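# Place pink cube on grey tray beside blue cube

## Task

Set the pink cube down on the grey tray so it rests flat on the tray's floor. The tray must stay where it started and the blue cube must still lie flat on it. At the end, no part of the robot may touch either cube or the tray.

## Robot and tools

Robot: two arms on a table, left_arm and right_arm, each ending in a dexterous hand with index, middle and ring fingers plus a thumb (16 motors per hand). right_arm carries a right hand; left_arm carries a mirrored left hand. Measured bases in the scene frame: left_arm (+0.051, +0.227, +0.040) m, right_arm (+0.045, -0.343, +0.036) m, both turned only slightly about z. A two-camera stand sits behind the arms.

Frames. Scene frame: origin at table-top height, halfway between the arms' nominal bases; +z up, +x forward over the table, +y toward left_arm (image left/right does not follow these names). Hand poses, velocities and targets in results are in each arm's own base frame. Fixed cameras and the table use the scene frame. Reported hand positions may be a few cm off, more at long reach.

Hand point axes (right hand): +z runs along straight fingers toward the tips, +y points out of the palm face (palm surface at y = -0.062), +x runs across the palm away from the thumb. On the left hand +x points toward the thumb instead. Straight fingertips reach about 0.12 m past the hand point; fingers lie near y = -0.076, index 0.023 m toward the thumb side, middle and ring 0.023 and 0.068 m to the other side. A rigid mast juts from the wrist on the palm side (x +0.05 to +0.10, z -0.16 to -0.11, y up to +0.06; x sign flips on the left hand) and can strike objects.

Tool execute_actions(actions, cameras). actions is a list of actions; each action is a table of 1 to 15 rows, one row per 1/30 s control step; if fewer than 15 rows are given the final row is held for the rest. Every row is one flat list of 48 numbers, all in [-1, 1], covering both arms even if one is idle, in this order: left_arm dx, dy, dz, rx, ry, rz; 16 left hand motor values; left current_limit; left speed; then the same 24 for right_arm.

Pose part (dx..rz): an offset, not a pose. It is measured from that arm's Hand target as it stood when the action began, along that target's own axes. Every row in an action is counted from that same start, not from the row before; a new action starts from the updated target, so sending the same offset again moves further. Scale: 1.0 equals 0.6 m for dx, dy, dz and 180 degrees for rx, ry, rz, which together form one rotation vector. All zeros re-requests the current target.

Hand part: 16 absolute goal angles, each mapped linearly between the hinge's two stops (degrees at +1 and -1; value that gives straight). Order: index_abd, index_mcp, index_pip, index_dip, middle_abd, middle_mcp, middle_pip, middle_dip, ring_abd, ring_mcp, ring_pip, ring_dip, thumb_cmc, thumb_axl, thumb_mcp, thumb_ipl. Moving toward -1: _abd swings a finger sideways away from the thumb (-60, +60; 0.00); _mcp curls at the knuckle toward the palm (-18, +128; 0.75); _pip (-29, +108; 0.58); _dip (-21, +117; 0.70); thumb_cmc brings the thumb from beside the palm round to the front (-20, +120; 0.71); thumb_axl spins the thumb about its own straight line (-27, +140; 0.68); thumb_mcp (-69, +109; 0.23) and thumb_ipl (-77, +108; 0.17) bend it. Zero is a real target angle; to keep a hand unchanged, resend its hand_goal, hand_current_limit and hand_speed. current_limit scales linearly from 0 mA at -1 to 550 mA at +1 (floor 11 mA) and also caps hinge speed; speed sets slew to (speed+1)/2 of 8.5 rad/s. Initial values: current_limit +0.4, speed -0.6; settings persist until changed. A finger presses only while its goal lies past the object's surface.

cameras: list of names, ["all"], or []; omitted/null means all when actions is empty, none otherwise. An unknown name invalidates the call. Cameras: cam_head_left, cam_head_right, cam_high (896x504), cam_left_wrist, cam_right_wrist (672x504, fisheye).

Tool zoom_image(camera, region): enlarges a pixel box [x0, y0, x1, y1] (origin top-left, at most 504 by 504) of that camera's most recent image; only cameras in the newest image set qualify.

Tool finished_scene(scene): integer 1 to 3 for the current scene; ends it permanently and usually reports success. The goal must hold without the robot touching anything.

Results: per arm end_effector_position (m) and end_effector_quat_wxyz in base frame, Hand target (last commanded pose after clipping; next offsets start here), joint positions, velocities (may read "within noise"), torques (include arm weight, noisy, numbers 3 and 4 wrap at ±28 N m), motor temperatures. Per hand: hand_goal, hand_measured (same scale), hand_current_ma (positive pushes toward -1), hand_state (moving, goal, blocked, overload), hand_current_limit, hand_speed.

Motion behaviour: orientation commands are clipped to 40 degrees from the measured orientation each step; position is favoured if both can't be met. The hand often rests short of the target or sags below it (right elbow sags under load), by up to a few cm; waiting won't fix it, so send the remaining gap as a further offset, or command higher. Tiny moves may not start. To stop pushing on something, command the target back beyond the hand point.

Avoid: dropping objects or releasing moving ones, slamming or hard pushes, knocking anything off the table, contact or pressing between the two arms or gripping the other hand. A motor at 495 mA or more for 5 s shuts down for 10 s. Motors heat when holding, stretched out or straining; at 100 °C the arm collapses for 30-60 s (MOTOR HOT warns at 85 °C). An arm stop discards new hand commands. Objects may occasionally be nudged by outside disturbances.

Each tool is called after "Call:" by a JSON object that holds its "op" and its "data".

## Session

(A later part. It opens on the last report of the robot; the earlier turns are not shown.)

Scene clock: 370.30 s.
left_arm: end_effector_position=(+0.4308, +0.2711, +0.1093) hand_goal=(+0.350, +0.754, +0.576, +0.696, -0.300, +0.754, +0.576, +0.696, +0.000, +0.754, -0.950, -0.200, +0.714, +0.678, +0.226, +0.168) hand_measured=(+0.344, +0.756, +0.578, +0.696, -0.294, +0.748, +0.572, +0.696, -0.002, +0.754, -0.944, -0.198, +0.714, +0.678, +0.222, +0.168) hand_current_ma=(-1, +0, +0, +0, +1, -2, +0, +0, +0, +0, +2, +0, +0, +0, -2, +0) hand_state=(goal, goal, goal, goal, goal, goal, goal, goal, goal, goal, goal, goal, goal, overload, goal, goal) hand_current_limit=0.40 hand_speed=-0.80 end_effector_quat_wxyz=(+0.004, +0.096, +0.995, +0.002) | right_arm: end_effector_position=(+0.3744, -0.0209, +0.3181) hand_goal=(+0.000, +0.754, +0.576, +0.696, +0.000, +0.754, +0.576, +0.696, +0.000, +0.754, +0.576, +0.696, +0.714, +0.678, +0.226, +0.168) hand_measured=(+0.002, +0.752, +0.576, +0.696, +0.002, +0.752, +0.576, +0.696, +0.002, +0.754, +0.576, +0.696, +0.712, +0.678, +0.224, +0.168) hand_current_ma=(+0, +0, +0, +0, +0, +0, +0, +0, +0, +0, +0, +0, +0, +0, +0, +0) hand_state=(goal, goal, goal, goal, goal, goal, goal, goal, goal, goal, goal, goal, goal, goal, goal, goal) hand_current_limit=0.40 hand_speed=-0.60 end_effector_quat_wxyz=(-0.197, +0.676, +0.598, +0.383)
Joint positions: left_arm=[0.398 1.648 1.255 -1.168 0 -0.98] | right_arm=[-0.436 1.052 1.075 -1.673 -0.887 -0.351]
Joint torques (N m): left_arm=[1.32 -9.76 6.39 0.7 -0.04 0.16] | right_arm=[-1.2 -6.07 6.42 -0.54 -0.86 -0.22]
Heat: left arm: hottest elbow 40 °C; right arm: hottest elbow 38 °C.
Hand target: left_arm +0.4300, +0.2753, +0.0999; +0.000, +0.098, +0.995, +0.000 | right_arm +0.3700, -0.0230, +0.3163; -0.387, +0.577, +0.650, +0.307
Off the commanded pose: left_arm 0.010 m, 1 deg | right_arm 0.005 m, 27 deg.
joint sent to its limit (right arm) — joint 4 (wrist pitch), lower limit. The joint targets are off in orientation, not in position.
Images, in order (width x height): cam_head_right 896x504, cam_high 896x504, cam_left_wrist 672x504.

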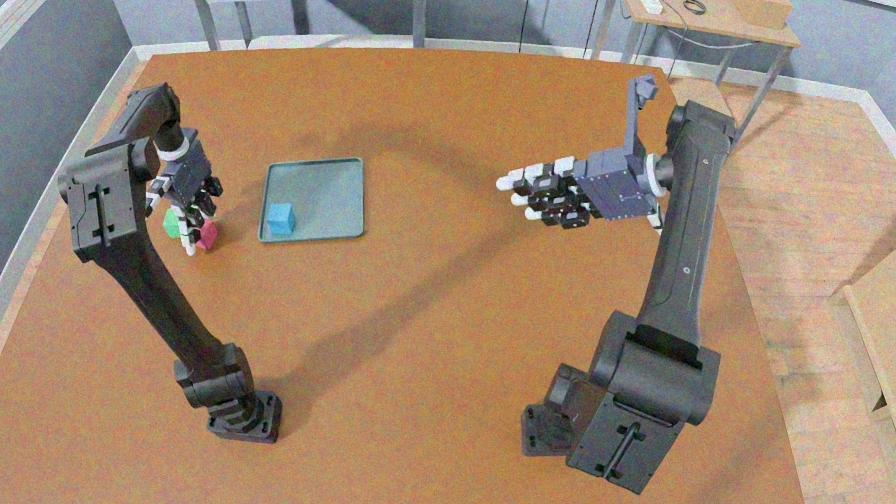

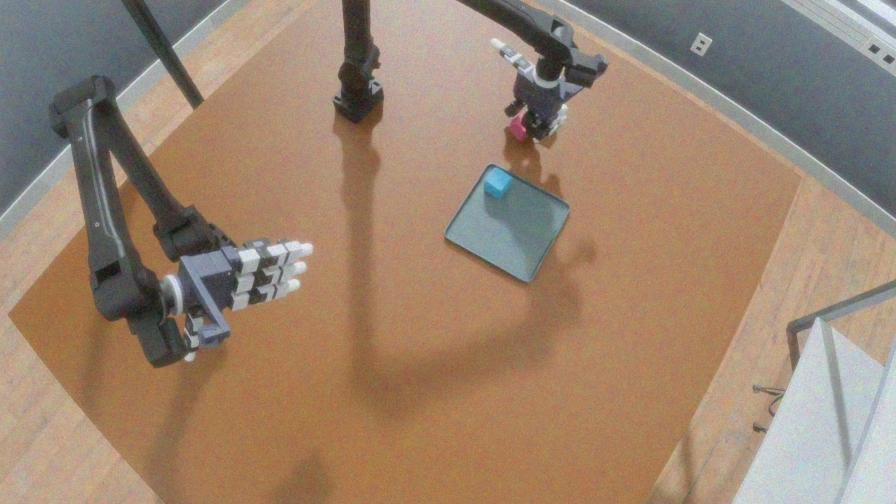

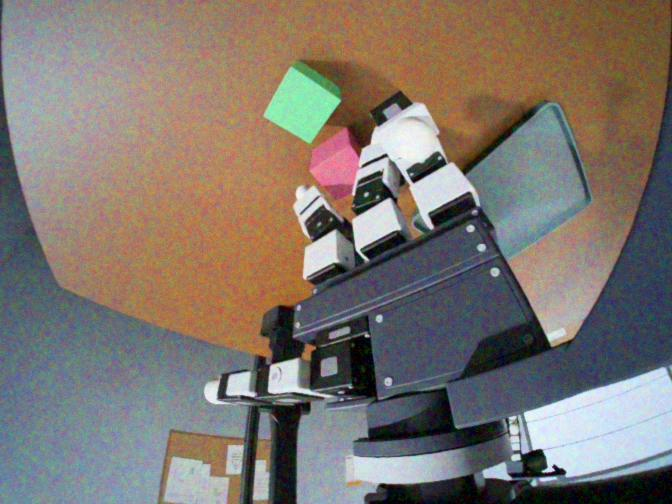

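Call:
{"op": "execute_actions", "data": {"actions": [[[0,0,0,0,0,0,0.0,0.754,0.576,0.696,0.0,0.754,0.576,0.696,0,0.754,-0.95,-0.2,0.714,0.678,0.226,0.168,0.1,-0.95,0,0,0,0,0,0,0,0.754,0.576,0.696,0,0.754,0.576,0.696,0,0.754,0.576,0.696,0.714,0.678,0.226,0.168,0.4,-0.6]],[[0,0,0,0,0,0,0.0,0.754,0.576,0.696,0.0,0.754,0.576,0.696,0,0.754,-0.95,-0.2,0.714,0.678,0.226,0.168,0.1,-0.95,0,0,0,0,0,0,0,0.754,0.576,0.696,0,0.754,0.576,0.696,0,0.754,0.576,0.696,0.714,0.678,0.226,0.168,0.4,-0.6]],[[0,0,0,0,0,0,0.0,0.754,0.576,0.696,0.0,0.754,0.576,0.696,0,0.754,-0.95,-0.2,0.714,0.678,0.226,0.168,0.1,-0.95,0,0,0,0,0,0,0,0.754,0.576,0.696,0,0.754,0.576,0.696,0,0.754,0.576,0.696,0.714,0.678,0.226,0.168,0.4,-0.6]]], "cameras": ["cam_high","cam_head_right","cam_left_wrist"]}}

Call:
{"op": "zoom_image", "data": {"camera": "cam_head_right", "region": [170, 200, 230, 260]}}

Call:
{"op": "zoom_image", "data": {"camera": "cam_left_wrist", "region": [250, 50, 410, 210]}}

Scene clock: 379.03 s.
left_arm: end_effector_position=(+0.4308, +0.2711, +0.1093) hand_goal=(+0.000, +0.754, +0.576, +0.696, +0.000, +0.754, +0.576, +0.696, +0.000, +0.754, -0.950, -0.200, +0.714, +0.678, +0.226, +0.168) hand_measured=(+0.256, +0.762, +0.578, +0.696, -0.220, +0.742, +0.572, +0.696, -0.002, +0.754, -0.944, -0.198, +0.714, +0.678, +0.222, +0.168) hand_current_ma=(+303, +3, +0, +0, -302, -5, +0, +0, +0, +0, +2, +0, +0, +0, -2, +0) hand_state=(blocked, goal, goal, goal, blocked, goal, goal, goal, goal, goal, goal, goal, goal, overload, goal, goal) hand_current_limit=0.10 hand_speed=-0.95 end_effector_quat_wxyz=(+0.004, +0.096, +0.995, +0.002) | right_arm: end_effector_position=(+0.3744, -0.0209, +0.3181) hand_goal=(+0.000, +0.754, +0.576, +0.696, +0.000, +0.754, +0.576, +0.696, +0.000, +0.754, +0.576, +0.696, +0.714, +0.678, +0.226, +0.168) hand_measured=(+0.002, +0.752, +0.576, +0.696, +0.002, +0.752, +0.576, +0.696, +0.002, +0.754, +0.576, +0.696, +0.712, +0.678, +0.224, +0.168) hand_current_ma=(+0, +0, +0, +0, +0, +0, +0, +0, +0, +0, +0, +0, +0, +0, +0, +0) hand_state=(goal, goal, goal, goal, goal, goal, goal, goal, goal, goal, goal, goal, goal, goal, goal, goal) hand_current_limit=0.40 hand_speed=-0.60 end_effector_quat_wxyz=(-0.197, +0.676, +0.598, +0.383)
Joint positions: left_arm=[0.398 1.648 1.255 -1.168 0 -0.98] | right_arm=[-0.436 1.052 1.075 -1.673 -0.887 -0.351]
Joint torques (N m): left_arm=[1.38 -9.76 6.41 0.72 -0.04 0.16] | right_arm=[-2.26 -6.77 6.49 -0.59 -0.88 -0.19]
Heat: left arm: hottest elbow 39 °C; right arm: hottest elbow 38 °C.
Hand target: left_arm +0.4300, +0.2753, +0.0999; +0.000, +0.098, +0.995, +0.000 | right_arm +0.3700, -0.0230, +0.3163; -0.387, +0.577, +0.650, +0.307
Off the commanded pose: left_arm 0.010 m, 1 deg | right_arm 0.005 m, 27 deg.
joint sent to its limit (right arm) — joint 4 (wrist pitch), lower limit. The joint targets are off in orientation, not in position.
Images, in order (width x height): cam_head_right 896x504, cam_high 896x504, cam_left_wrist 672x504.

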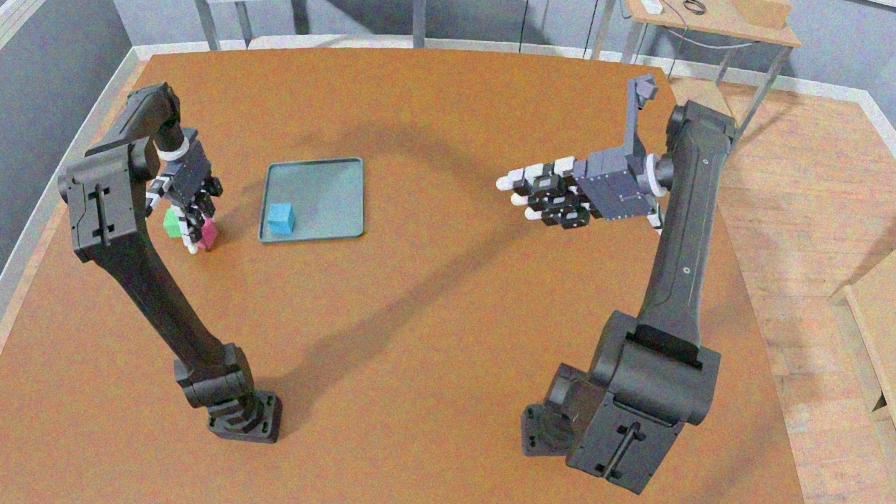

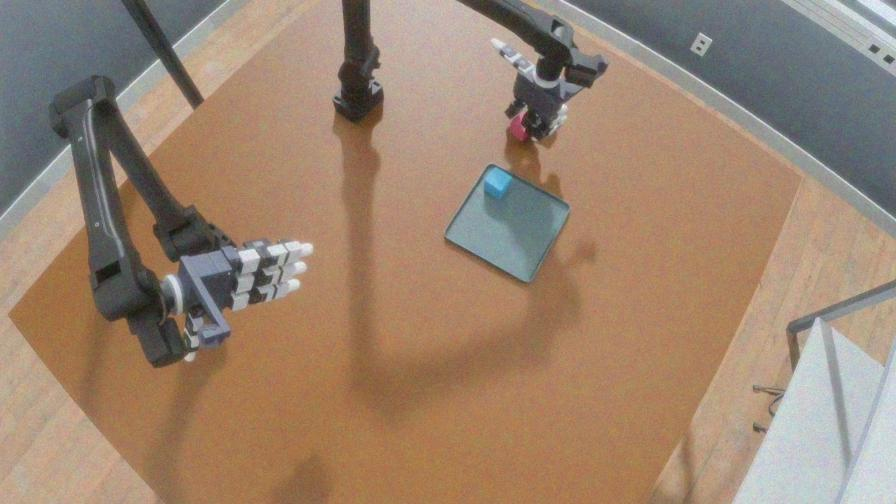

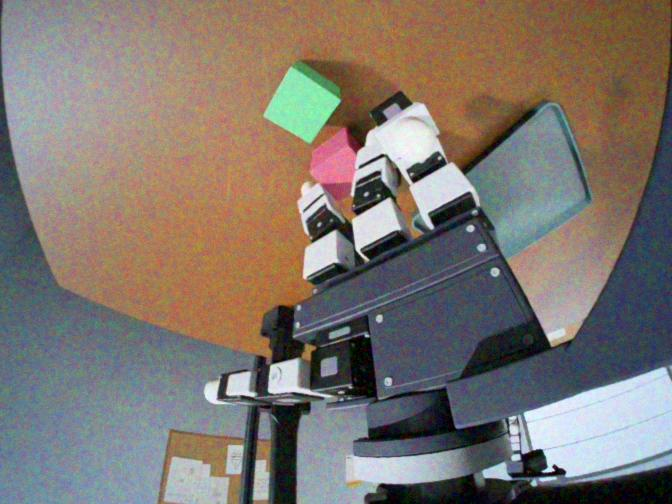

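Scaled by 8.400 from the camera's 896x504 image, which has a finer 1280x720 frame.

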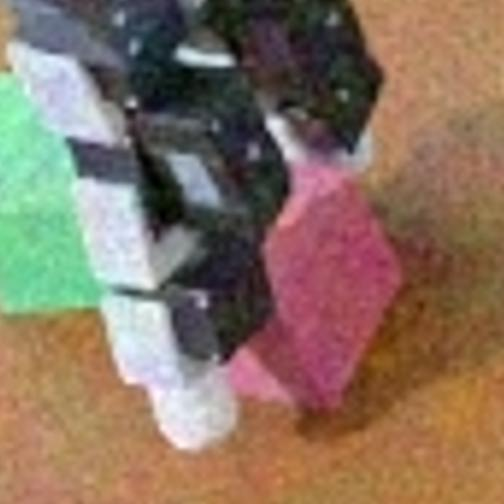

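Scaled by 3.150 from the camera's 672x504 image, which has a finer 960x720 frame.

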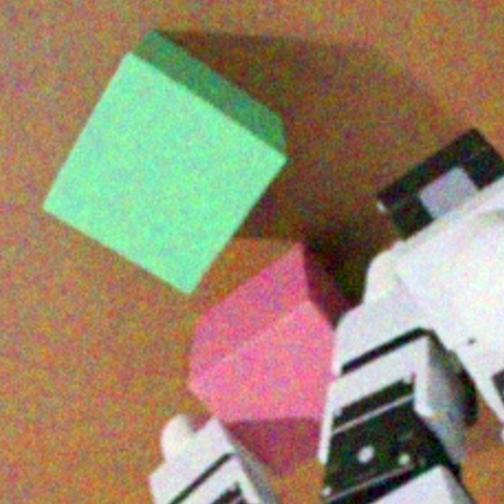

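Call:
{"op": "execute_actions", "data": {"actions": [[[0,0,0,0,0,0,0.35,0.754,0.576,0.696,-0.3,0.754,0.576,0.696,0,0.754,-0.95,-0.2,0.714,0.678,0.226,0.168,0.4,-0.8,0,0,0,0,0,0,0,0.754,0.576,0.696,0,0.754,0.576,0.696,0,0.754,0.576,0.696,0.714,0.678,0.226,0.168,0.4,-0.6]],[[-0.0131,0.0026,-0.0833,0,0,0,0.35,0.754,0.576,0.696,-0.3,0.754,0.576,0.696,0,0.754,-0.95,-0.2,0.714,0.678,0.226,0.168,0.4,-0.8,0,0,0,0,0,0,0,0.754,0.576,0.696,0,0.754,0.576,0.696,0,0.754,0.576,0.696,0.714,0.678,0.226,0.168,0.4,-0.6]],[[-0.0131,0.0026,-0.0583,0,0,0,0.35,0.754,0.576,0.696,-0.3,0.754,0.576,0.696,0,0.754,-0.95,-0.2,0.714,0.678,0.226,0.168,0.4,-0.8,0,0,0,0,0,0,0,0.754,0.576,0.696,0,0.754,0.576,0.696,0,0.754,0.576,0.696,0.714,0.678,0.226,0.168,0.4,-0.6]]], "cameras": ["cam_high","cam_head_right","cam_left_wrist"]}}

Call:
{"op": "zoom_image", "data": {"camera": "cam_head_right", "region": [150, 180, 230, 260]}}

Call:
{"op": "zoom_image", "data": {"camera": "cam_left_wrist", "region": [250, 30, 450, 230]}}

Scene clock: 401.60 s.
left_arm: end_effector_position=(+0.4313, +0.2713, +0.1610) hand_goal=(+0.350, +0.754, +0.576, +0.696, -0.300, +0.754, +0.576, +0.696, +0.000, +0.754, -0.950, -0.200, +0.714, +0.678, +0.226, +0.168) hand_measured=(+0.344, +0.754, +0.578, +0.696, -0.298, +0.750, +0.574, +0.696, -0.002, +0.754, -0.944, -0.198, +0.714, +0.678, +0.222, +0.168) hand_current_ma=(-1, +0, +0, +0, +0, -1, +0, +0, +0, +0, +2, +0, +0, +0, -2, +0) hand_state=(goal, goal, goal, goal, goal, goal, goal, goal, goal, goal, goal, goal, goal, overload, goal, goal) hand_current_limit=0.40 hand_speed=-0.80 end_effector_quat_wxyz=(-0.021, +0.096, +0.995, -0.011) | right_arm: end_effector_position=(+0.3744, -0.0209, +0.3181) hand_goal=(+0.000, +0.754, +0.576, +0.696, +0.000, +0.754, +0.576, +0.696, +0.000, +0.754, +0.576, +0.696, +0.714, +0.678, +0.226, +0.168) hand_measured=(+0.002, +0.752, +0.576, +0.696, +0.002, +0.752, +0.576, +0.696, +0.002, +0.754, +0.576, +0.696, +0.712, +0.678, +0.224, +0.168) hand_current_ma=(+0, +0, +0, +0, +0, +0, +0, +0, +0, +0, +0, +0, +0, +0, +0, +0) hand_state=(goal, goal, goal, goal, goal, goal, goal, goal, goal, goal, goal, goal, goal, goal, goal, goal) hand_current_limit=0.40 hand_speed=-0.60 end_effector_quat_wxyz=(-0.197, +0.676, +0.598, +0.383)
Joint positions: left_arm=[0.398 1.64 1.392 -1.37 0 -0.98] | right_arm=[-0.436 1.052 1.075 -1.673 -0.887 -0.351]
Joint torques (N m): left_arm=[0.38 -11.93 10.77 -0.49 -0.05 0.02] | right_arm=[-1.32 -6.48 6.3 -0.61 -0.95 -0.2]
Heat: left arm: hottest elbow 39 °C; right arm: hottest elbow 38 °C.
Hand target: left_arm +0.4459, +0.2753, +0.1849; +0.000, +0.098, +0.995, +0.000 | right_arm +0.3700, -0.0230, +0.3163; -0.387, +0.577, +0.650, +0.307
Off the commanded pose: left_arm 0.028 m, 3 deg | right_arm 0.005 m, 27 deg.
joint sent to its limit (right arm) — joint 4 (wrist pitch), lower limit. The joint targets are off in orientation, not in position.
Images, in order (width x height): cam_head_right 896x504, cam_high 896x504, cam_left_wrist 672x504.

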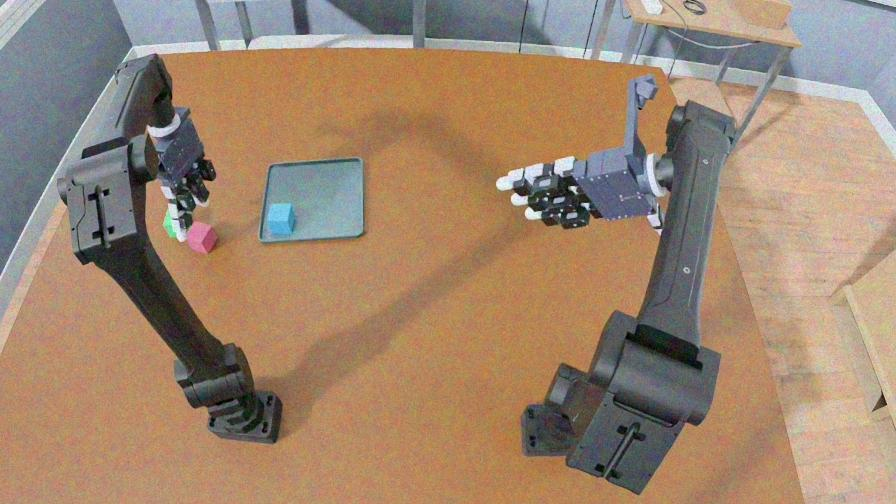

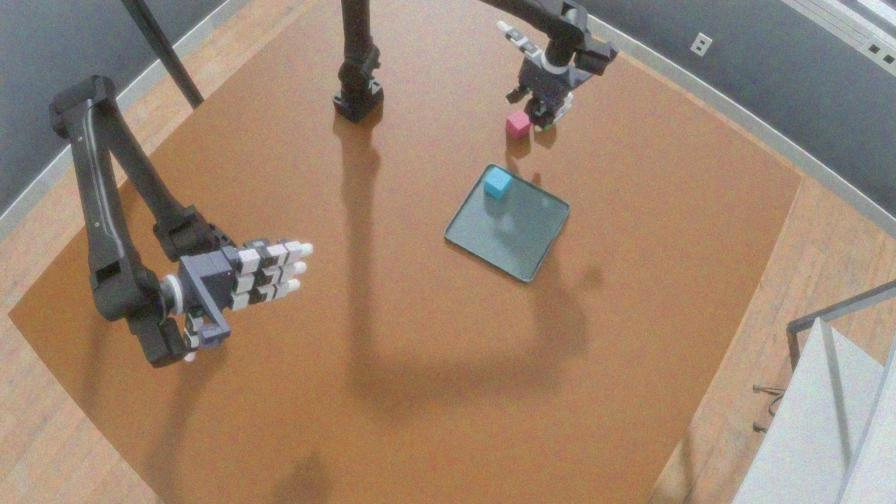

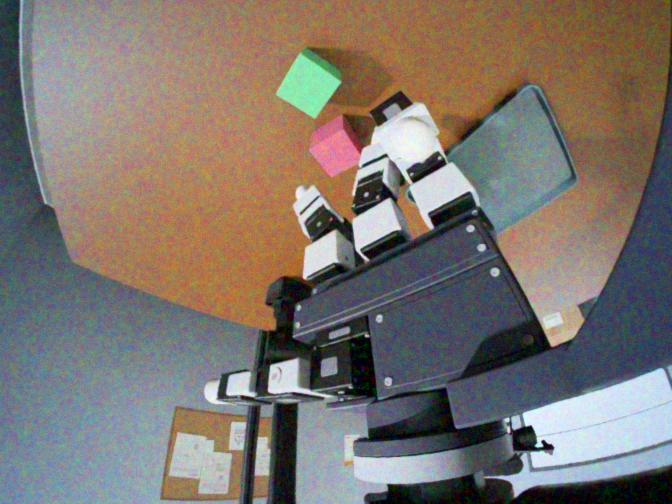

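Scaled by 6.300 from the camera's 896x504 image, which has a finer 1280x720 frame.

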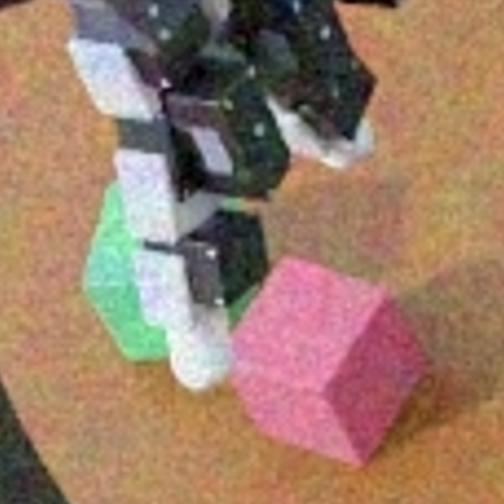

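Scaled by 2.520 from the camera's 672x504 image, which has a finer 960x720 frame.

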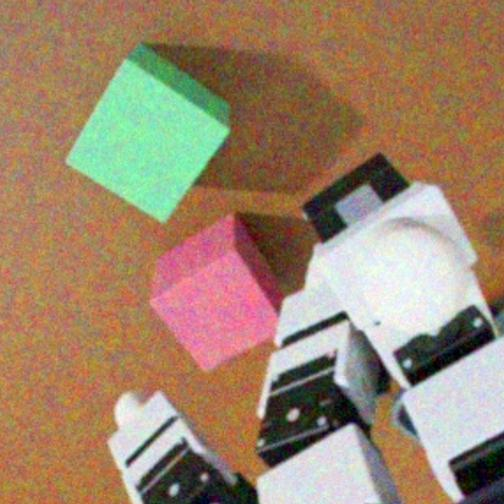

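Call:
{"op": "execute_actions", "data": {"actions": [[[0.0461,-0.0178,0.05,0,0,0,0.35,0.754,0.576,0.696,-0.3,0.754,0.576,0.696,0,0.754,-0.95,-0.2,0.714,0.678,0.226,0.168,0.4,-0.8,0,0,0,0,0,0,0,0.754,0.576,0.696,0,0.754,0.576,0.696,0,0.754,0.576,0.696,0.714,0.678,0.226,0.168,0.4,-0.6]],[[0,0,0,0,0,0,0.35,0.754,0.576,0.696,-0.3,0.754,0.576,0.696,0,0.754,-0.95,-0.2,0.714,0.678,0.226,0.168,0.4,-0.8,0,0,0,0,0,0,0,0.754,0.576,0.696,0,0.754,0.576,0.696,0,0.754,0.576,0.696,0.714,0.678,0.226,0.168,0.4,-0.6]]], "cameras": ["cam_high","cam_head_right","cam_left_wrist"]}}

Call:
{"op": "zoom_image", "data": {"camera": "cam_head_right", "region": [150, 180, 230, 260]}}

Call:
{"op": "zoom_image", "data": {"camera": "cam_high", "region": [490, 70, 580, 160]}}

Call:
{"op": "zoom_image", "data": {"camera": "cam_left_wrist", "region": [250, 30, 450, 230]}}

Scene clock: 425.93 s.
left_arm: end_effector_position=(+0.4196, +0.2663, +0.1491) hand_goal=(+0.350, +0.754, +0.576, +0.696, -0.300, +0.754, +0.576, +0.696, +0.000, +0.754, -0.950, -0.200, +0.714, +0.678, +0.226, +0.168) hand_measured=(+0.346, +0.754, +0.578, +0.696, -0.298, +0.750, +0.574, +0.696, -0.002, +0.754, -0.944, -0.198, +0.714, +0.678, +0.222, +0.168) hand_current_ma=(-1, +0, +0, +0, +0, -1, +0, +0, +0, +0, +2, +0, +0, +0, -2, +0) hand_state=(goal, goal, goal, goal, goal, goal, goal, goal, goal, goal, goal, goal, goal, overload, goal, goal) hand_current_limit=0.40 hand_speed=-0.80 end_effector_quat_wxyz=(-0.010, +0.097, +0.995, -0.005) | right_arm: end_effector_position=(+0.3744, -0.0209, +0.3181) hand_goal=(+0.000, +0.754, +0.576, +0.696, +0.000, +0.754, +0.576, +0.696, +0.000, +0.754, +0.576, +0.696, +0.714, +0.678, +0.226, +0.168) hand_measured=(+0.002, +0.752, +0.576, +0.696, +0.002, +0.752, +0.576, +0.696, +0.002, +0.754, +0.576, +0.696, +0.712, +0.678, +0.224, +0.168) hand_current_ma=(+0, +0, +0, +0, +0, +0, +0, +0, +0, +0, +0, +0, +0, +0, +0, +0) hand_state=(goal, goal, goal, goal, goal, goal, goal, goal, goal, goal, goal, goal, goal, goal, goal, goal) hand_current_limit=0.40 hand_speed=-0.60 end_effector_quat_wxyz=(-0.197, +0.676, +0.598, +0.383)
Joint positions: left_arm=[0.398 1.6 1.309 -1.301 0 -0.978] | right_arm=[-0.436 1.052 1.075 -1.673 -0.887 -0.351]
Joint torques (N m): left_arm=[1.38 -12.1 6.27 0.61 -0.06 0.15] | right_arm=[-2.78 -6.42 6.05 -0.61 -0.89 -0.21]
Heat: left arm: hottest elbow 44 °C; right arm: hottest elbow 38 °C.
Hand target: left_arm +0.4168, +0.2702, +0.1550; +0.000, +0.098, +0.995, +0.000 | right_arm +0.3700, -0.0230, +0.3163; -0.387, +0.577, +0.650, +0.307
Off the commanded pose: left_arm 0.008 m, 1 deg | right_arm 0.005 m, 27 deg.
joint sent to its limit (right arm) — joint 4 (wrist pitch), lower limit. The joint targets are off in orientation, not in position.
Images, in order (width x height): cam_head_right 896x504, cam_high 896x504, cam_left_wrist 672x504.

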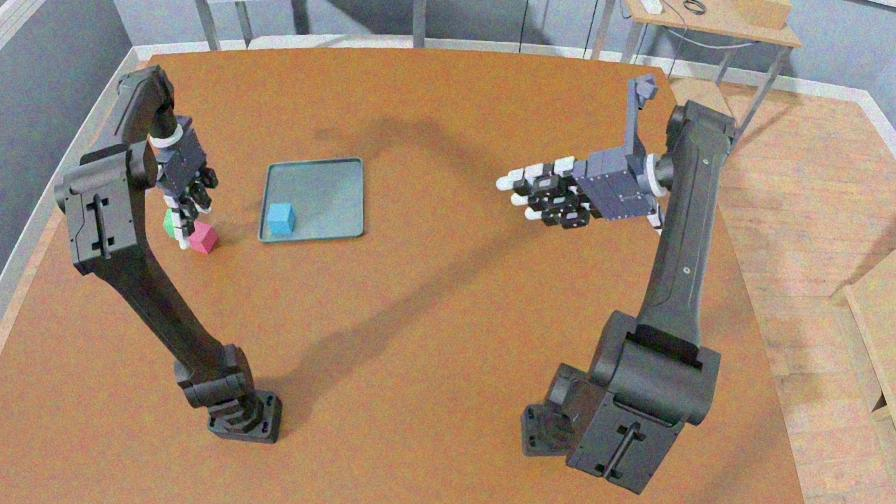

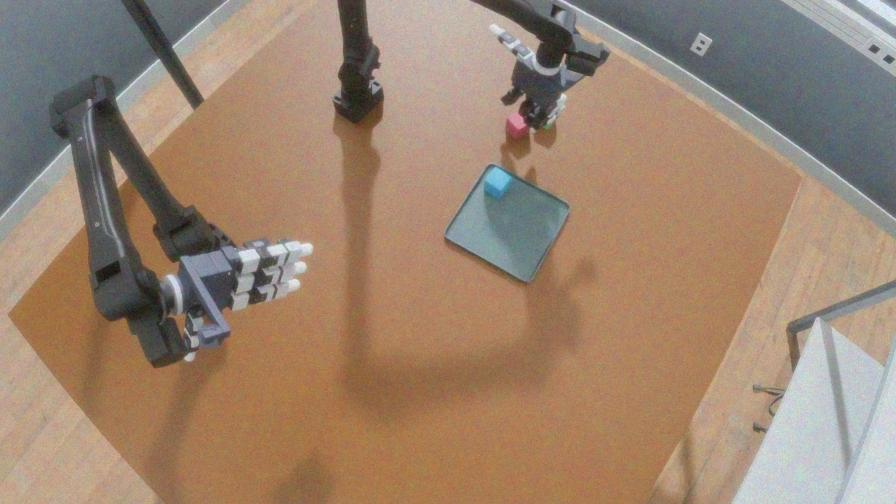

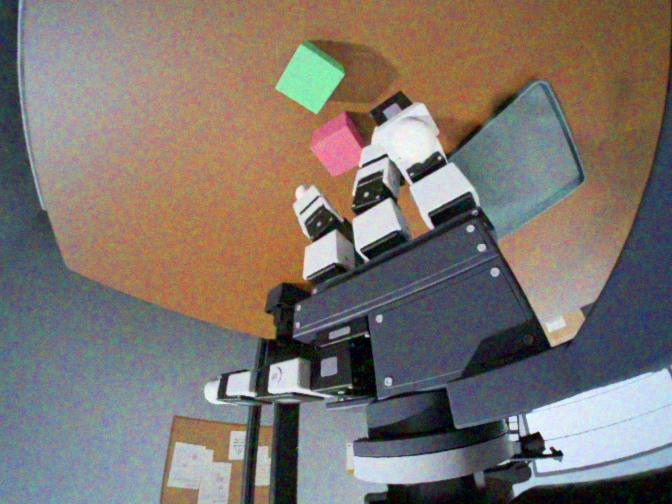

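Scaled by 6.300 from the camera's 896x504 image, which has a finer 1280x720 frame.

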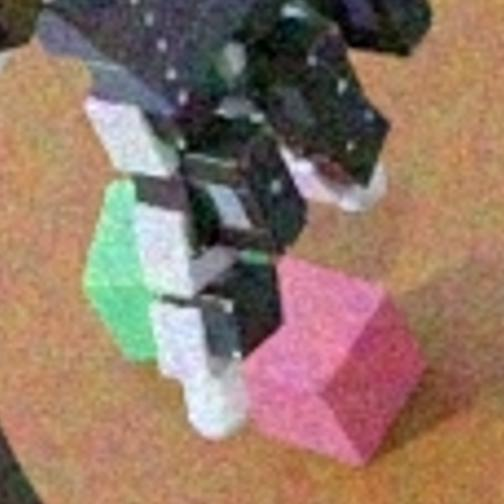

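Scaled by 5.600 from the camera's 896x504 image, which has a finer 1280x720 frame.

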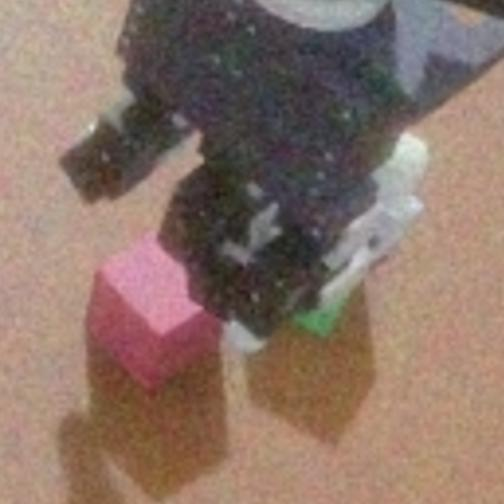

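Scaled by 2.520 from the camera's 672x504 image, which has a finer 960x720 frame.

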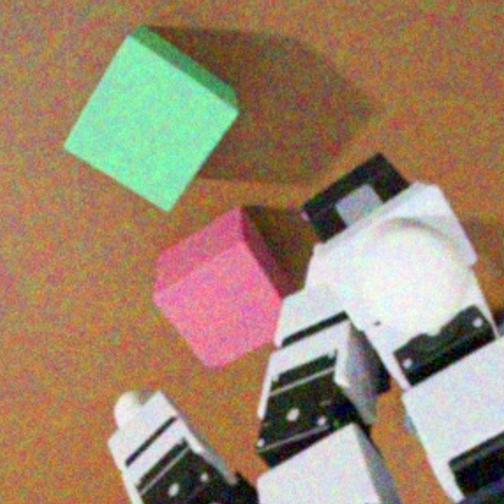

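Call:
{"op": "execute_actions", "data": {"actions": [[[0,0,0.0767,0,0,0,0.35,0.754,0.576,0.696,-0.3,0.754,0.576,0.696,0,0.754,-0.95,-0.2,0.714,0.678,0.226,0.168,0.4,-0.8,0,0,0,0,0,0,0,0.754,0.576,0.696,0,0.754,0.576,0.696,0,0.754,0.576,0.696,0.714,0.678,0.226,0.168,0.4,-0.6]]], "cameras": ["cam_high","cam_head_right","cam_left_wrist"]}}

Call:
{"op": "zoom_image", "data": {"camera": "cam_head_right", "region": [150, 180, 230, 260]}}

Call:
{"op": "zoom_image", "data": {"camera": "cam_left_wrist", "region": [250, 50, 410, 210]}}

Scene clock: 431.67 s.
left_arm: end_effector_position=(+0.4182, +0.2657, +0.1195) hand_goal=(+0.350, +0.754, +0.576, +0.696, -0.300, +0.754, +0.576, +0.696, +0.000, +0.754, -0.950, -0.200, +0.714, +0.678, +0.226, +0.168) hand_measured=(+0.346, +0.754, +0.578, +0.696, -0.298, +0.750, +0.574, +0.696, -0.002, +0.754, -0.944, -0.198, +0.714, +0.678, +0.222, +0.168) hand_current_ma=(-1, +0, +0, +0, +0, -1, +0, +0, +0, +0, +2, +0, +0, +0, -2, +0) hand_state=(goal, goal, goal, goal, goal, goal, goal, goal, goal, goal, goal, goal, goal, overload, goal, goal) hand_current_limit=0.40 hand_speed=-0.80 end_effector_quat_wxyz=(+0.005, +0.097, +0.995, +0.003) | right_arm: end_effector_position=(+0.3744, -0.0209, +0.3181) hand_goal=(+0.000, +0.754, +0.576, +0.696, +0.000, +0.754, +0.576, +0.696, +0.000, +0.754, +0.576, +0.696, +0.714, +0.678, +0.226, +0.168) hand_measured=(+0.002, +0.752, +0.576, +0.696, +0.002, +0.752, +0.576, +0.696, +0.002, +0.754, +0.576, +0.696, +0.712, +0.678, +0.224, +0.168) hand_current_ma=(+0, +0, +0, +0, +0, +0, +0, +0, +0, +0, +0, +0, +0, +0, +0, +0) hand_state=(goal, goal, goal, goal, goal, goal, goal, goal, goal, goal, goal, goal, goal, goal, goal, goal) hand_current_limit=0.40 hand_speed=-0.60 end_effector_quat_wxyz=(-0.197, +0.676, +0.598, +0.383)
Joint positions: left_arm=[0.398 1.602 1.226 -1.183 0 -0.978] | right_arm=[-0.436 1.052 1.075 -1.673 -0.887 -0.351]
Joint torques (N m): left_arm=[1.44 -9 6.37 0.7 -0.04 0.15] | right_arm=[-1.61 -6.36 6.3 -0.65 -0.92 -0.26]
Heat: left arm: hottest elbow 43 °C; right arm: hottest elbow 38 °C.
Hand target: left_arm +0.4168, +0.2702, +0.1088; +0.000, +0.098, +0.995, +0.000 | right_arm +0.3700, -0.0230, +0.3163; -0.387, +0.577, +0.650, +0.307
Off the commanded pose: left_arm 0.012 m, 1 deg | right_arm 0.005 m, 27 deg.
joint sent to its limit (right arm) — joint 4 (wrist pitch), lower limit. The joint targets are off in orientation, not in position.
Images, in order (width x height): cam_head_right 896x504, cam_high 896x504, cam_left_wrist 672x504.

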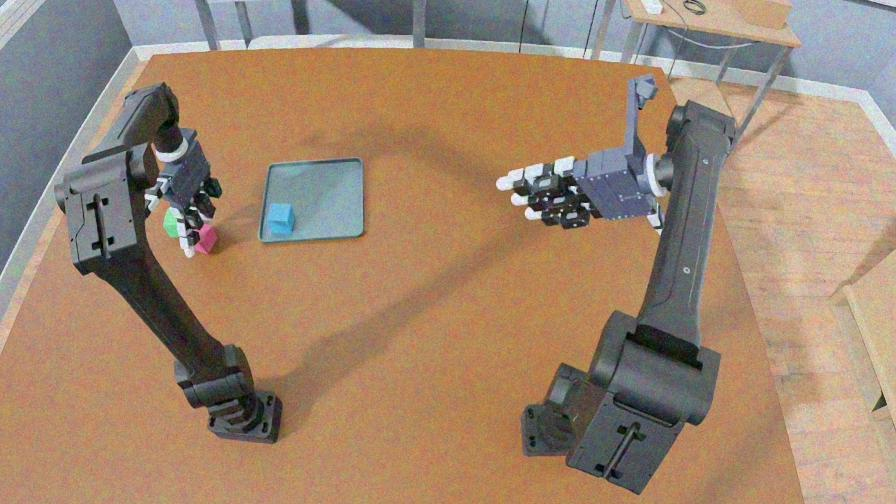

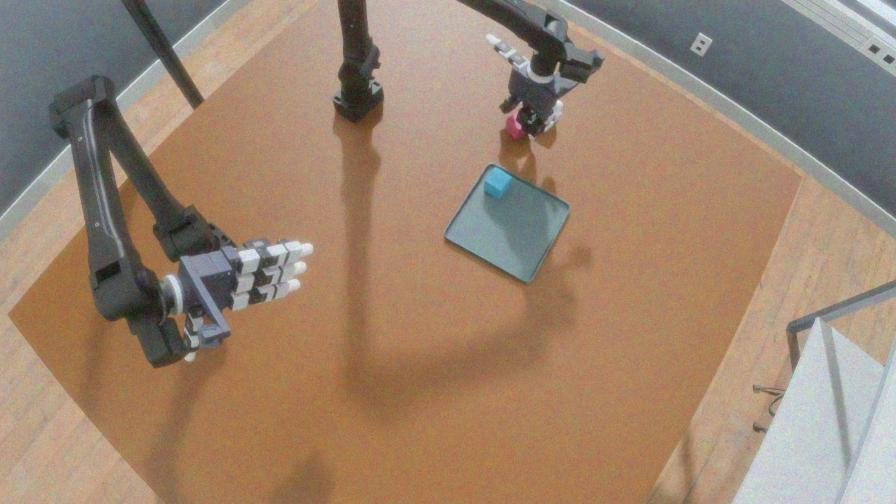

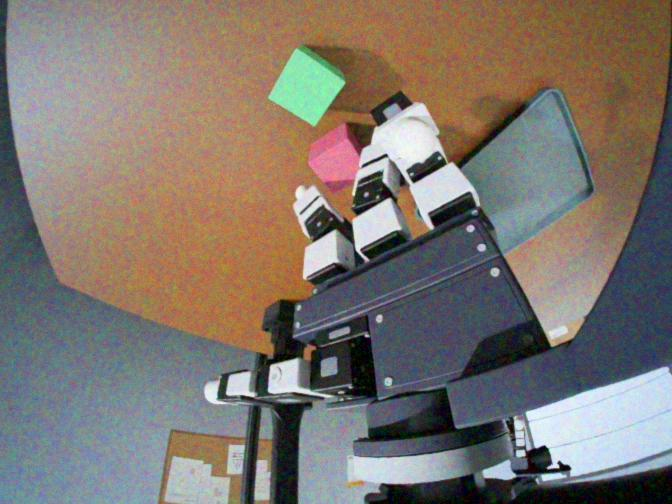

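Scaled by 6.300 from the camera's 896x504 image, which has a finer 1280x720 frame.

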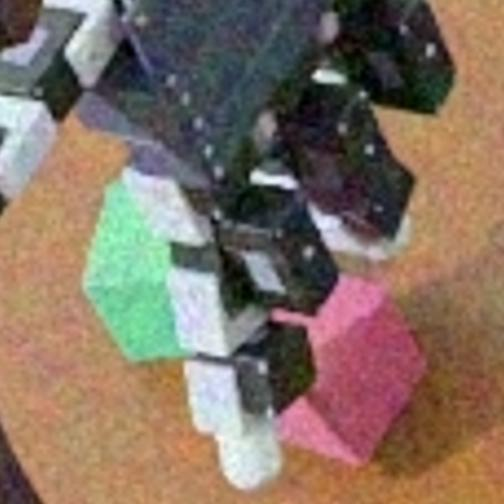

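Scaled by 3.150 from the camera's 672x504 image, which has a finer 960x720 frame.

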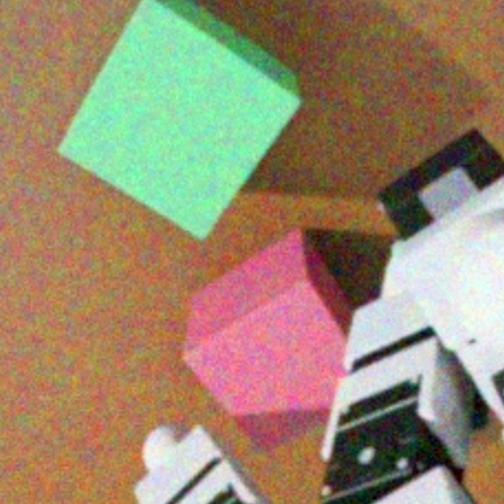

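Call:
{"op": "execute_actions", "data": {"actions": [[[0,0,0,0,0,0,0.0,0.754,0.576,0.696,0.0,0.754,0.576,0.696,0,0.754,-0.95,-0.2,0.714,0.678,0.226,0.168,0.1,-0.95,0,0,0,0,0,0,0,0.754,0.576,0.696,0,0.754,0.576,0.696,0,0.754,0.576,0.696,0.714,0.678,0.226,0.168,0.4,-0.6]],[[0,0,0,0,0,0,0.0,0.754,0.576,0.696,0.0,0.754,0.576,0.696,0,0.754,-0.95,-0.2,0.714,0.678,0.226,0.168,0.1,-0.95,0,0,0,0,0,0,0,0.754,0.576,0.696,0,0.754,0.576,0.696,0,0.754,0.576,0.696,0.714,0.678,0.226,0.168,0.4,-0.6]],[[0,0,0,0,0,0,0.0,0.754,0.576,0.696,0.0,0.754,0.576,0.696,0,0.754,-0.95,-0.2,0.714,0.678,0.226,0.168,0.1,-0.95,0,0,0,0,0,0,0,0.754,0.576,0.696,0,0.754,0.576,0.696,0,0.754,0.576,0.696,0.714,0.678,0.226,0.168,0.4,-0.6]]], "cameras": ["cam_high","cam_head_right","cam_left_wrist"]}}

Call:
{"op": "zoom_image", "data": {"camera": "cam_head_right", "region": [150, 180, 230, 260]}}

Call:
{"op": "zoom_image", "data": {"camera": "cam_left_wrist", "region": [250, 50, 410, 210]}}

Scene clock: 438.60 s.
left_arm: end_effector_position=(+0.4182, +0.2659, +0.1195) hand_goal=(+0.000, +0.754, +0.576, +0.696, +0.000, +0.754, +0.576, +0.696, +0.000, +0.754, -0.950, -0.200, +0.714, +0.678, +0.226, +0.168) hand_measured=(+0.150, +0.754, +0.578, +0.696, -0.114, +0.750, +0.574, +0.696, -0.002, +0.754, -0.944, -0.198, +0.714, +0.678, +0.222, +0.168) hand_current_ma=(+301, +0, +0, +0, -197, -1, +0, +0, +0, +0, +2, +0, +0, +0, -2, +0) hand_state=(blocked, goal, goal, goal, blocked, goal, goal, goal, goal, goal, goal, goal, goal, overload, goal, goal) hand_current_limit=0.10 hand_speed=-0.95 end_effector_quat_wxyz=(+0.006, +0.097, +0.995, +0.003) | right_arm: end_effector_position=(+0.3744, -0.0209, +0.3181) hand_goal=(+0.000, +0.754, +0.576, +0.696, +0.000, +0.754, +0.576, +0.696, +0.000, +0.754, +0.576, +0.696, +0.714, +0.678, +0.226, +0.168) hand_measured=(+0.002, +0.752, +0.576, +0.696, +0.002, +0.752, +0.576, +0.696, +0.002, +0.754, +0.576, +0.696, +0.712, +0.678, +0.224, +0.168) hand_current_ma=(+0, +0, +0, +0, +0, +0, +0, +0, +0, +0, +0, +0, +0, +0, +0, +0) hand_state=(goal, goal, goal, goal, goal, goal, goal, goal, goal, goal, goal, goal, goal, goal, goal, goal) hand_current_limit=0.40 hand_speed=-0.60 end_effector_quat_wxyz=(-0.197, +0.676, +0.598, +0.383)
Joint positions: left_arm=[0.399 1.602 1.226 -1.182 0 -0.978] | right_arm=[-0.436 1.052 1.075 -1.673 -0.887 -0.351]
Joint torques (N m): left_arm=[1.44 -9.05 6.38 0.7 -0.04 0.15] | right_arm=[-1.79 -6.71 6.15 -0.61 -0.91 -0.2]
Heat: left arm: hottest elbow 42 °C; right arm: hottest elbow 38 °C.
Hand target: left_arm +0.4168, +0.2703, +0.1088; +0.000, +0.098, +0.995, +0.000 | right_arm +0.3700, -0.0230, +0.3163; -0.387, +0.577, +0.650, +0.307
Off the commanded pose: left_arm 0.012 m, 1 deg | right_arm 0.005 m, 27 deg.
joint sent to its limit (right arm) — joint 4 (wrist pitch), lower limit. The joint targets are off in orientation, not in position.
Images, in order (width x height): cam_head_right 896x504, cam_high 896x504, cam_left_wrist 672x504.

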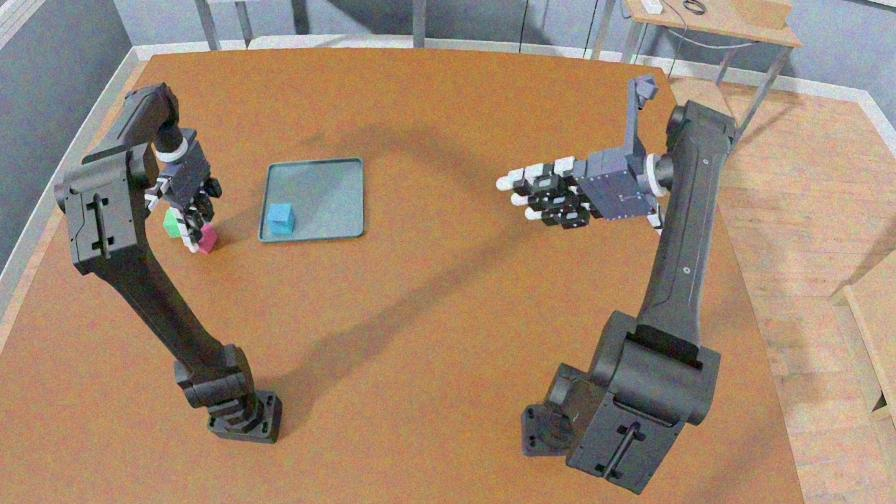

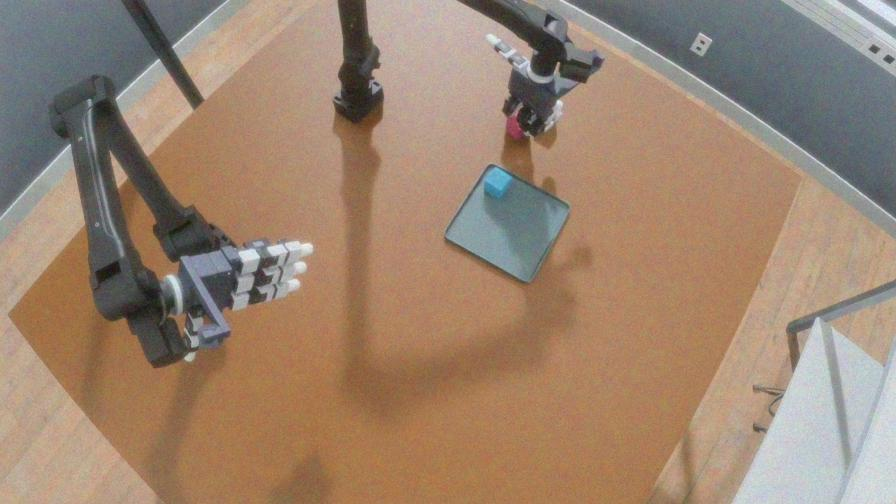

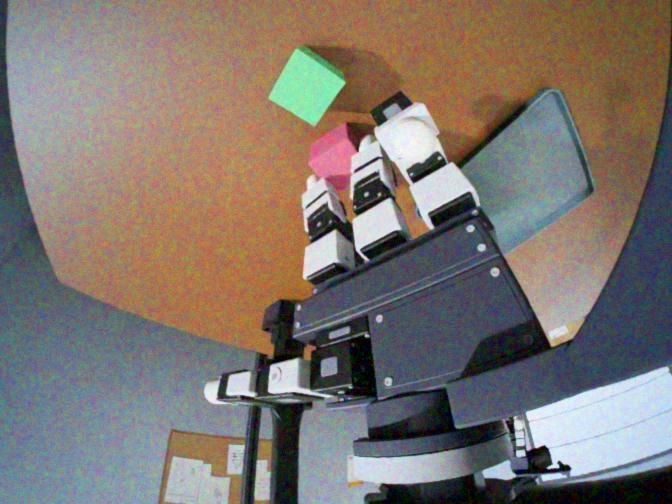

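Scaled by 6.300 from the camera's 896x504 image, which has a finer 1280x720 frame.

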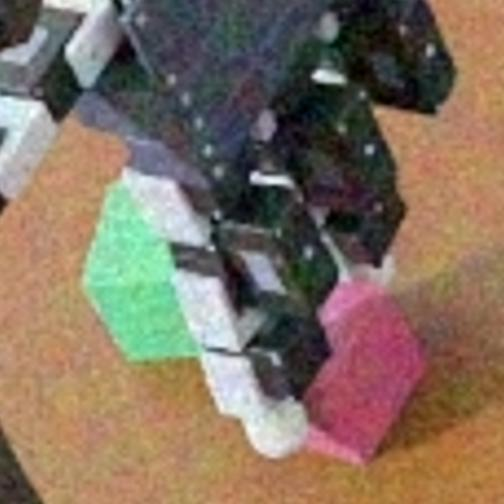

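Scaled by 3.150 from the camera's 672x504 image, which has a finer 960x720 frame.

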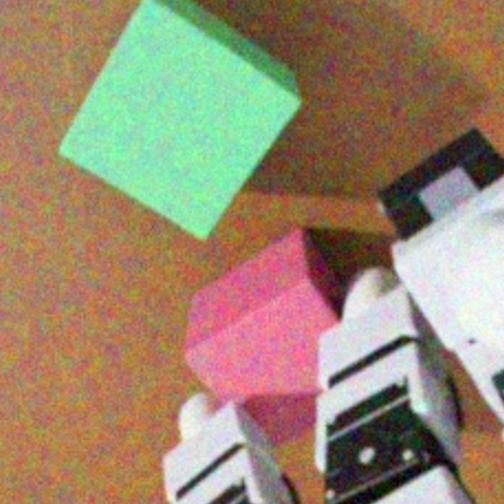

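Call:
{"op": "execute_actions", "data": {"actions": [[[0,0,0,0,0,0,-0.25,0.754,0.576,0.696,0.25,0.754,0.576,0.696,0,0.754,-0.95,-0.2,0.714,0.678,0.226,0.168,0.4,-0.95,0,0,0,0,0,0,0,0.754,0.576,0.696,0,0.754,0.576,0.696,0,0.754,0.576,0.696,0.714,0.678,0.226,0.168,0.4,-0.6]],[[0,0,0,0,0,0,-0.25,0.754,0.576,0.696,0.25,0.754,0.576,0.696,0,0.754,-0.95,-0.2,0.714,0.678,0.226,0.168,0.4,-0.95,0,0,0,0,0,0,0,0.754,0.576,0.696,0,0.754,0.576,0.696,0,0.754,0.576,0.696,0.714,0.678,0.226,0.168,0.4,-0.6]],[[0,0,0,0,0,0,-0.25,0.754,0.576,0.696,0.25,0.754,0.576,0.696,0,0.754,-0.95,-0.2,0.714,0.678,0.226,0.168,0.4,-0.95,0,0,0,0,0,0,0,0.754,0.576,0.696,0,0.754,0.576,0.696,0,0.754,0.576,0.696,0.714,0.678,0.226,0.168,0.4,-0.6]]], "cameras": ["cam_head_right","cam_left_wrist"]}}

Call:
{"op": "zoom_image", "data": {"camera": "cam_left_wrist", "region": [250, 50, 410, 210]}}

Scene clock: 447.80 s.
left_arm: end_effector_position=(+0.4182, +0.2659, +0.1195) hand_goal=(-0.250, +0.754, +0.576, +0.696, +0.250, +0.754, +0.576, +0.696, +0.000, +0.754, -0.950, -0.200, +0.714, +0.678, +0.226, +0.168) hand_measured=(+0.146, +0.756, +0.578, +0.696, -0.114, +0.750, +0.574, +0.696, -0.002, +0.754, -0.944, -0.198, +0.714, +0.678, +0.222, +0.168) hand_current_ma=(+385, +0, +0, +0, -385, -1, +0, +0, +0, +0, +2, +0, +0, +0, -2, +0) hand_state=(blocked, goal, goal, goal, blocked, goal, goal, goal, goal, goal, goal, goal, goal, overload, goal, goal) hand_current_limit=0.40 hand_speed=-0.95 end_effector_quat_wxyz=(+0.006, +0.097, +0.995, +0.003) | right_arm: end_effector_position=(+0.3744, -0.0209, +0.3181) hand_goal=(+0.000, +0.754, +0.576, +0.696, +0.000, +0.754, +0.576, +0.696, +0.000, +0.754, +0.576, +0.696, +0.714, +0.678, +0.226, +0.168) hand_measured=(+0.002, +0.752, +0.576, +0.696, +0.002, +0.752, +0.576, +0.696, +0.002, +0.754, +0.576, +0.696, +0.712, +0.678, +0.224, +0.168) hand_current_ma=(+0, +0, +0, +0, +0, +0, +0, +0, +0, +0, +0, +0, +0, +0, +0, +0) hand_state=(goal, goal, goal, goal, goal, goal, goal, goal, goal, goal, goal, goal, goal, goal, goal, goal) hand_current_limit=0.40 hand_speed=-0.60 end_effector_quat_wxyz=(-0.197, +0.676, +0.598, +0.383)
Joint positions: left_arm=[0.399 1.602 1.226 -1.182 0 -0.978] | right_arm=[-0.436 1.052 1.075 -1.673 -0.887 -0.351]
Joint torques (N m): left_arm=[1.38 -8.94 6.38 0.7 -0.04 0.16] | right_arm=[-1.44 -6.07 6.26 -0.57 -0.93 -0.22]
Heat: left arm: hottest elbow 42 °C; right arm: hottest elbow 38 °C.
Hand target: left_arm +0.4168, +0.2703, +0.1088; +0.000, +0.098, +0.995, +0.000 | right_arm +0.3700, -0.0230, +0.3163; -0.387, +0.577, +0.650, +0.307
Off the commanded pose: left_arm 0.012 m, 1 deg | right_arm 0.005 m, 27 deg.
joint sent to its limit (right arm) — joint 4 (wrist pitch), lower limit. The joint targets are off in orientation, not in position.
Images, in order (width x height): cam_head_right 896x504, cam_left_wrist 672x504.

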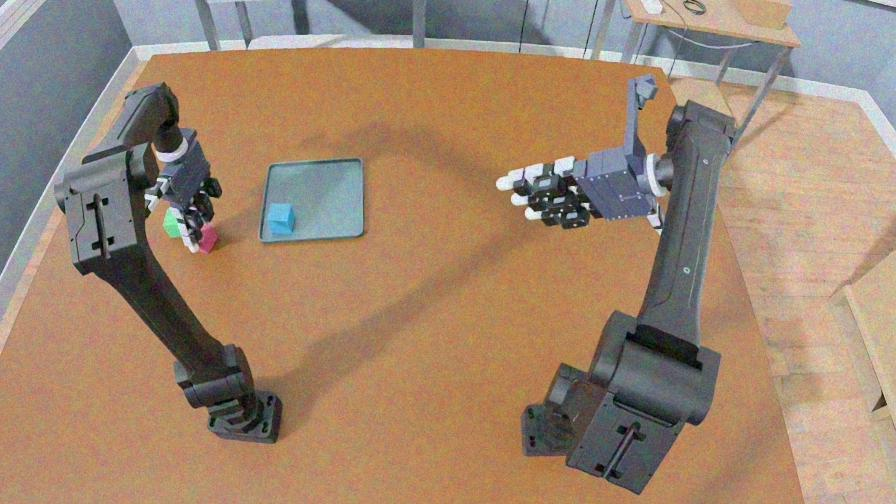

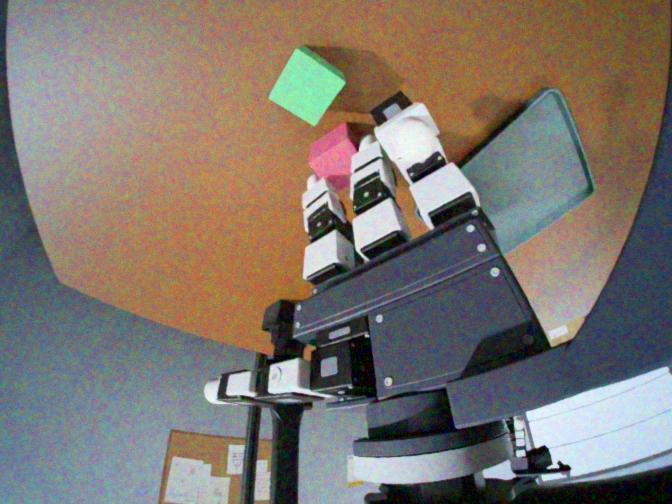

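Scaled by 3.150 from the camera's 672x504 image, which has a finer 960x720 frame.

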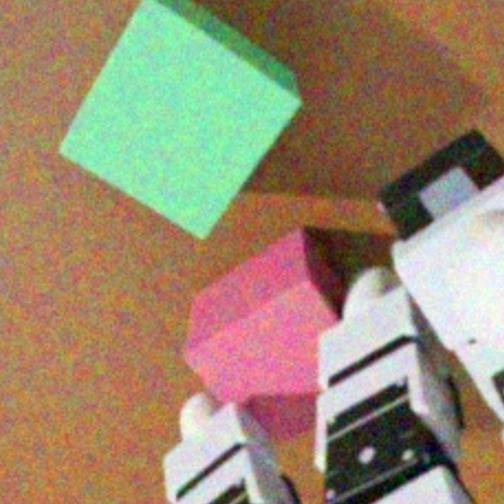

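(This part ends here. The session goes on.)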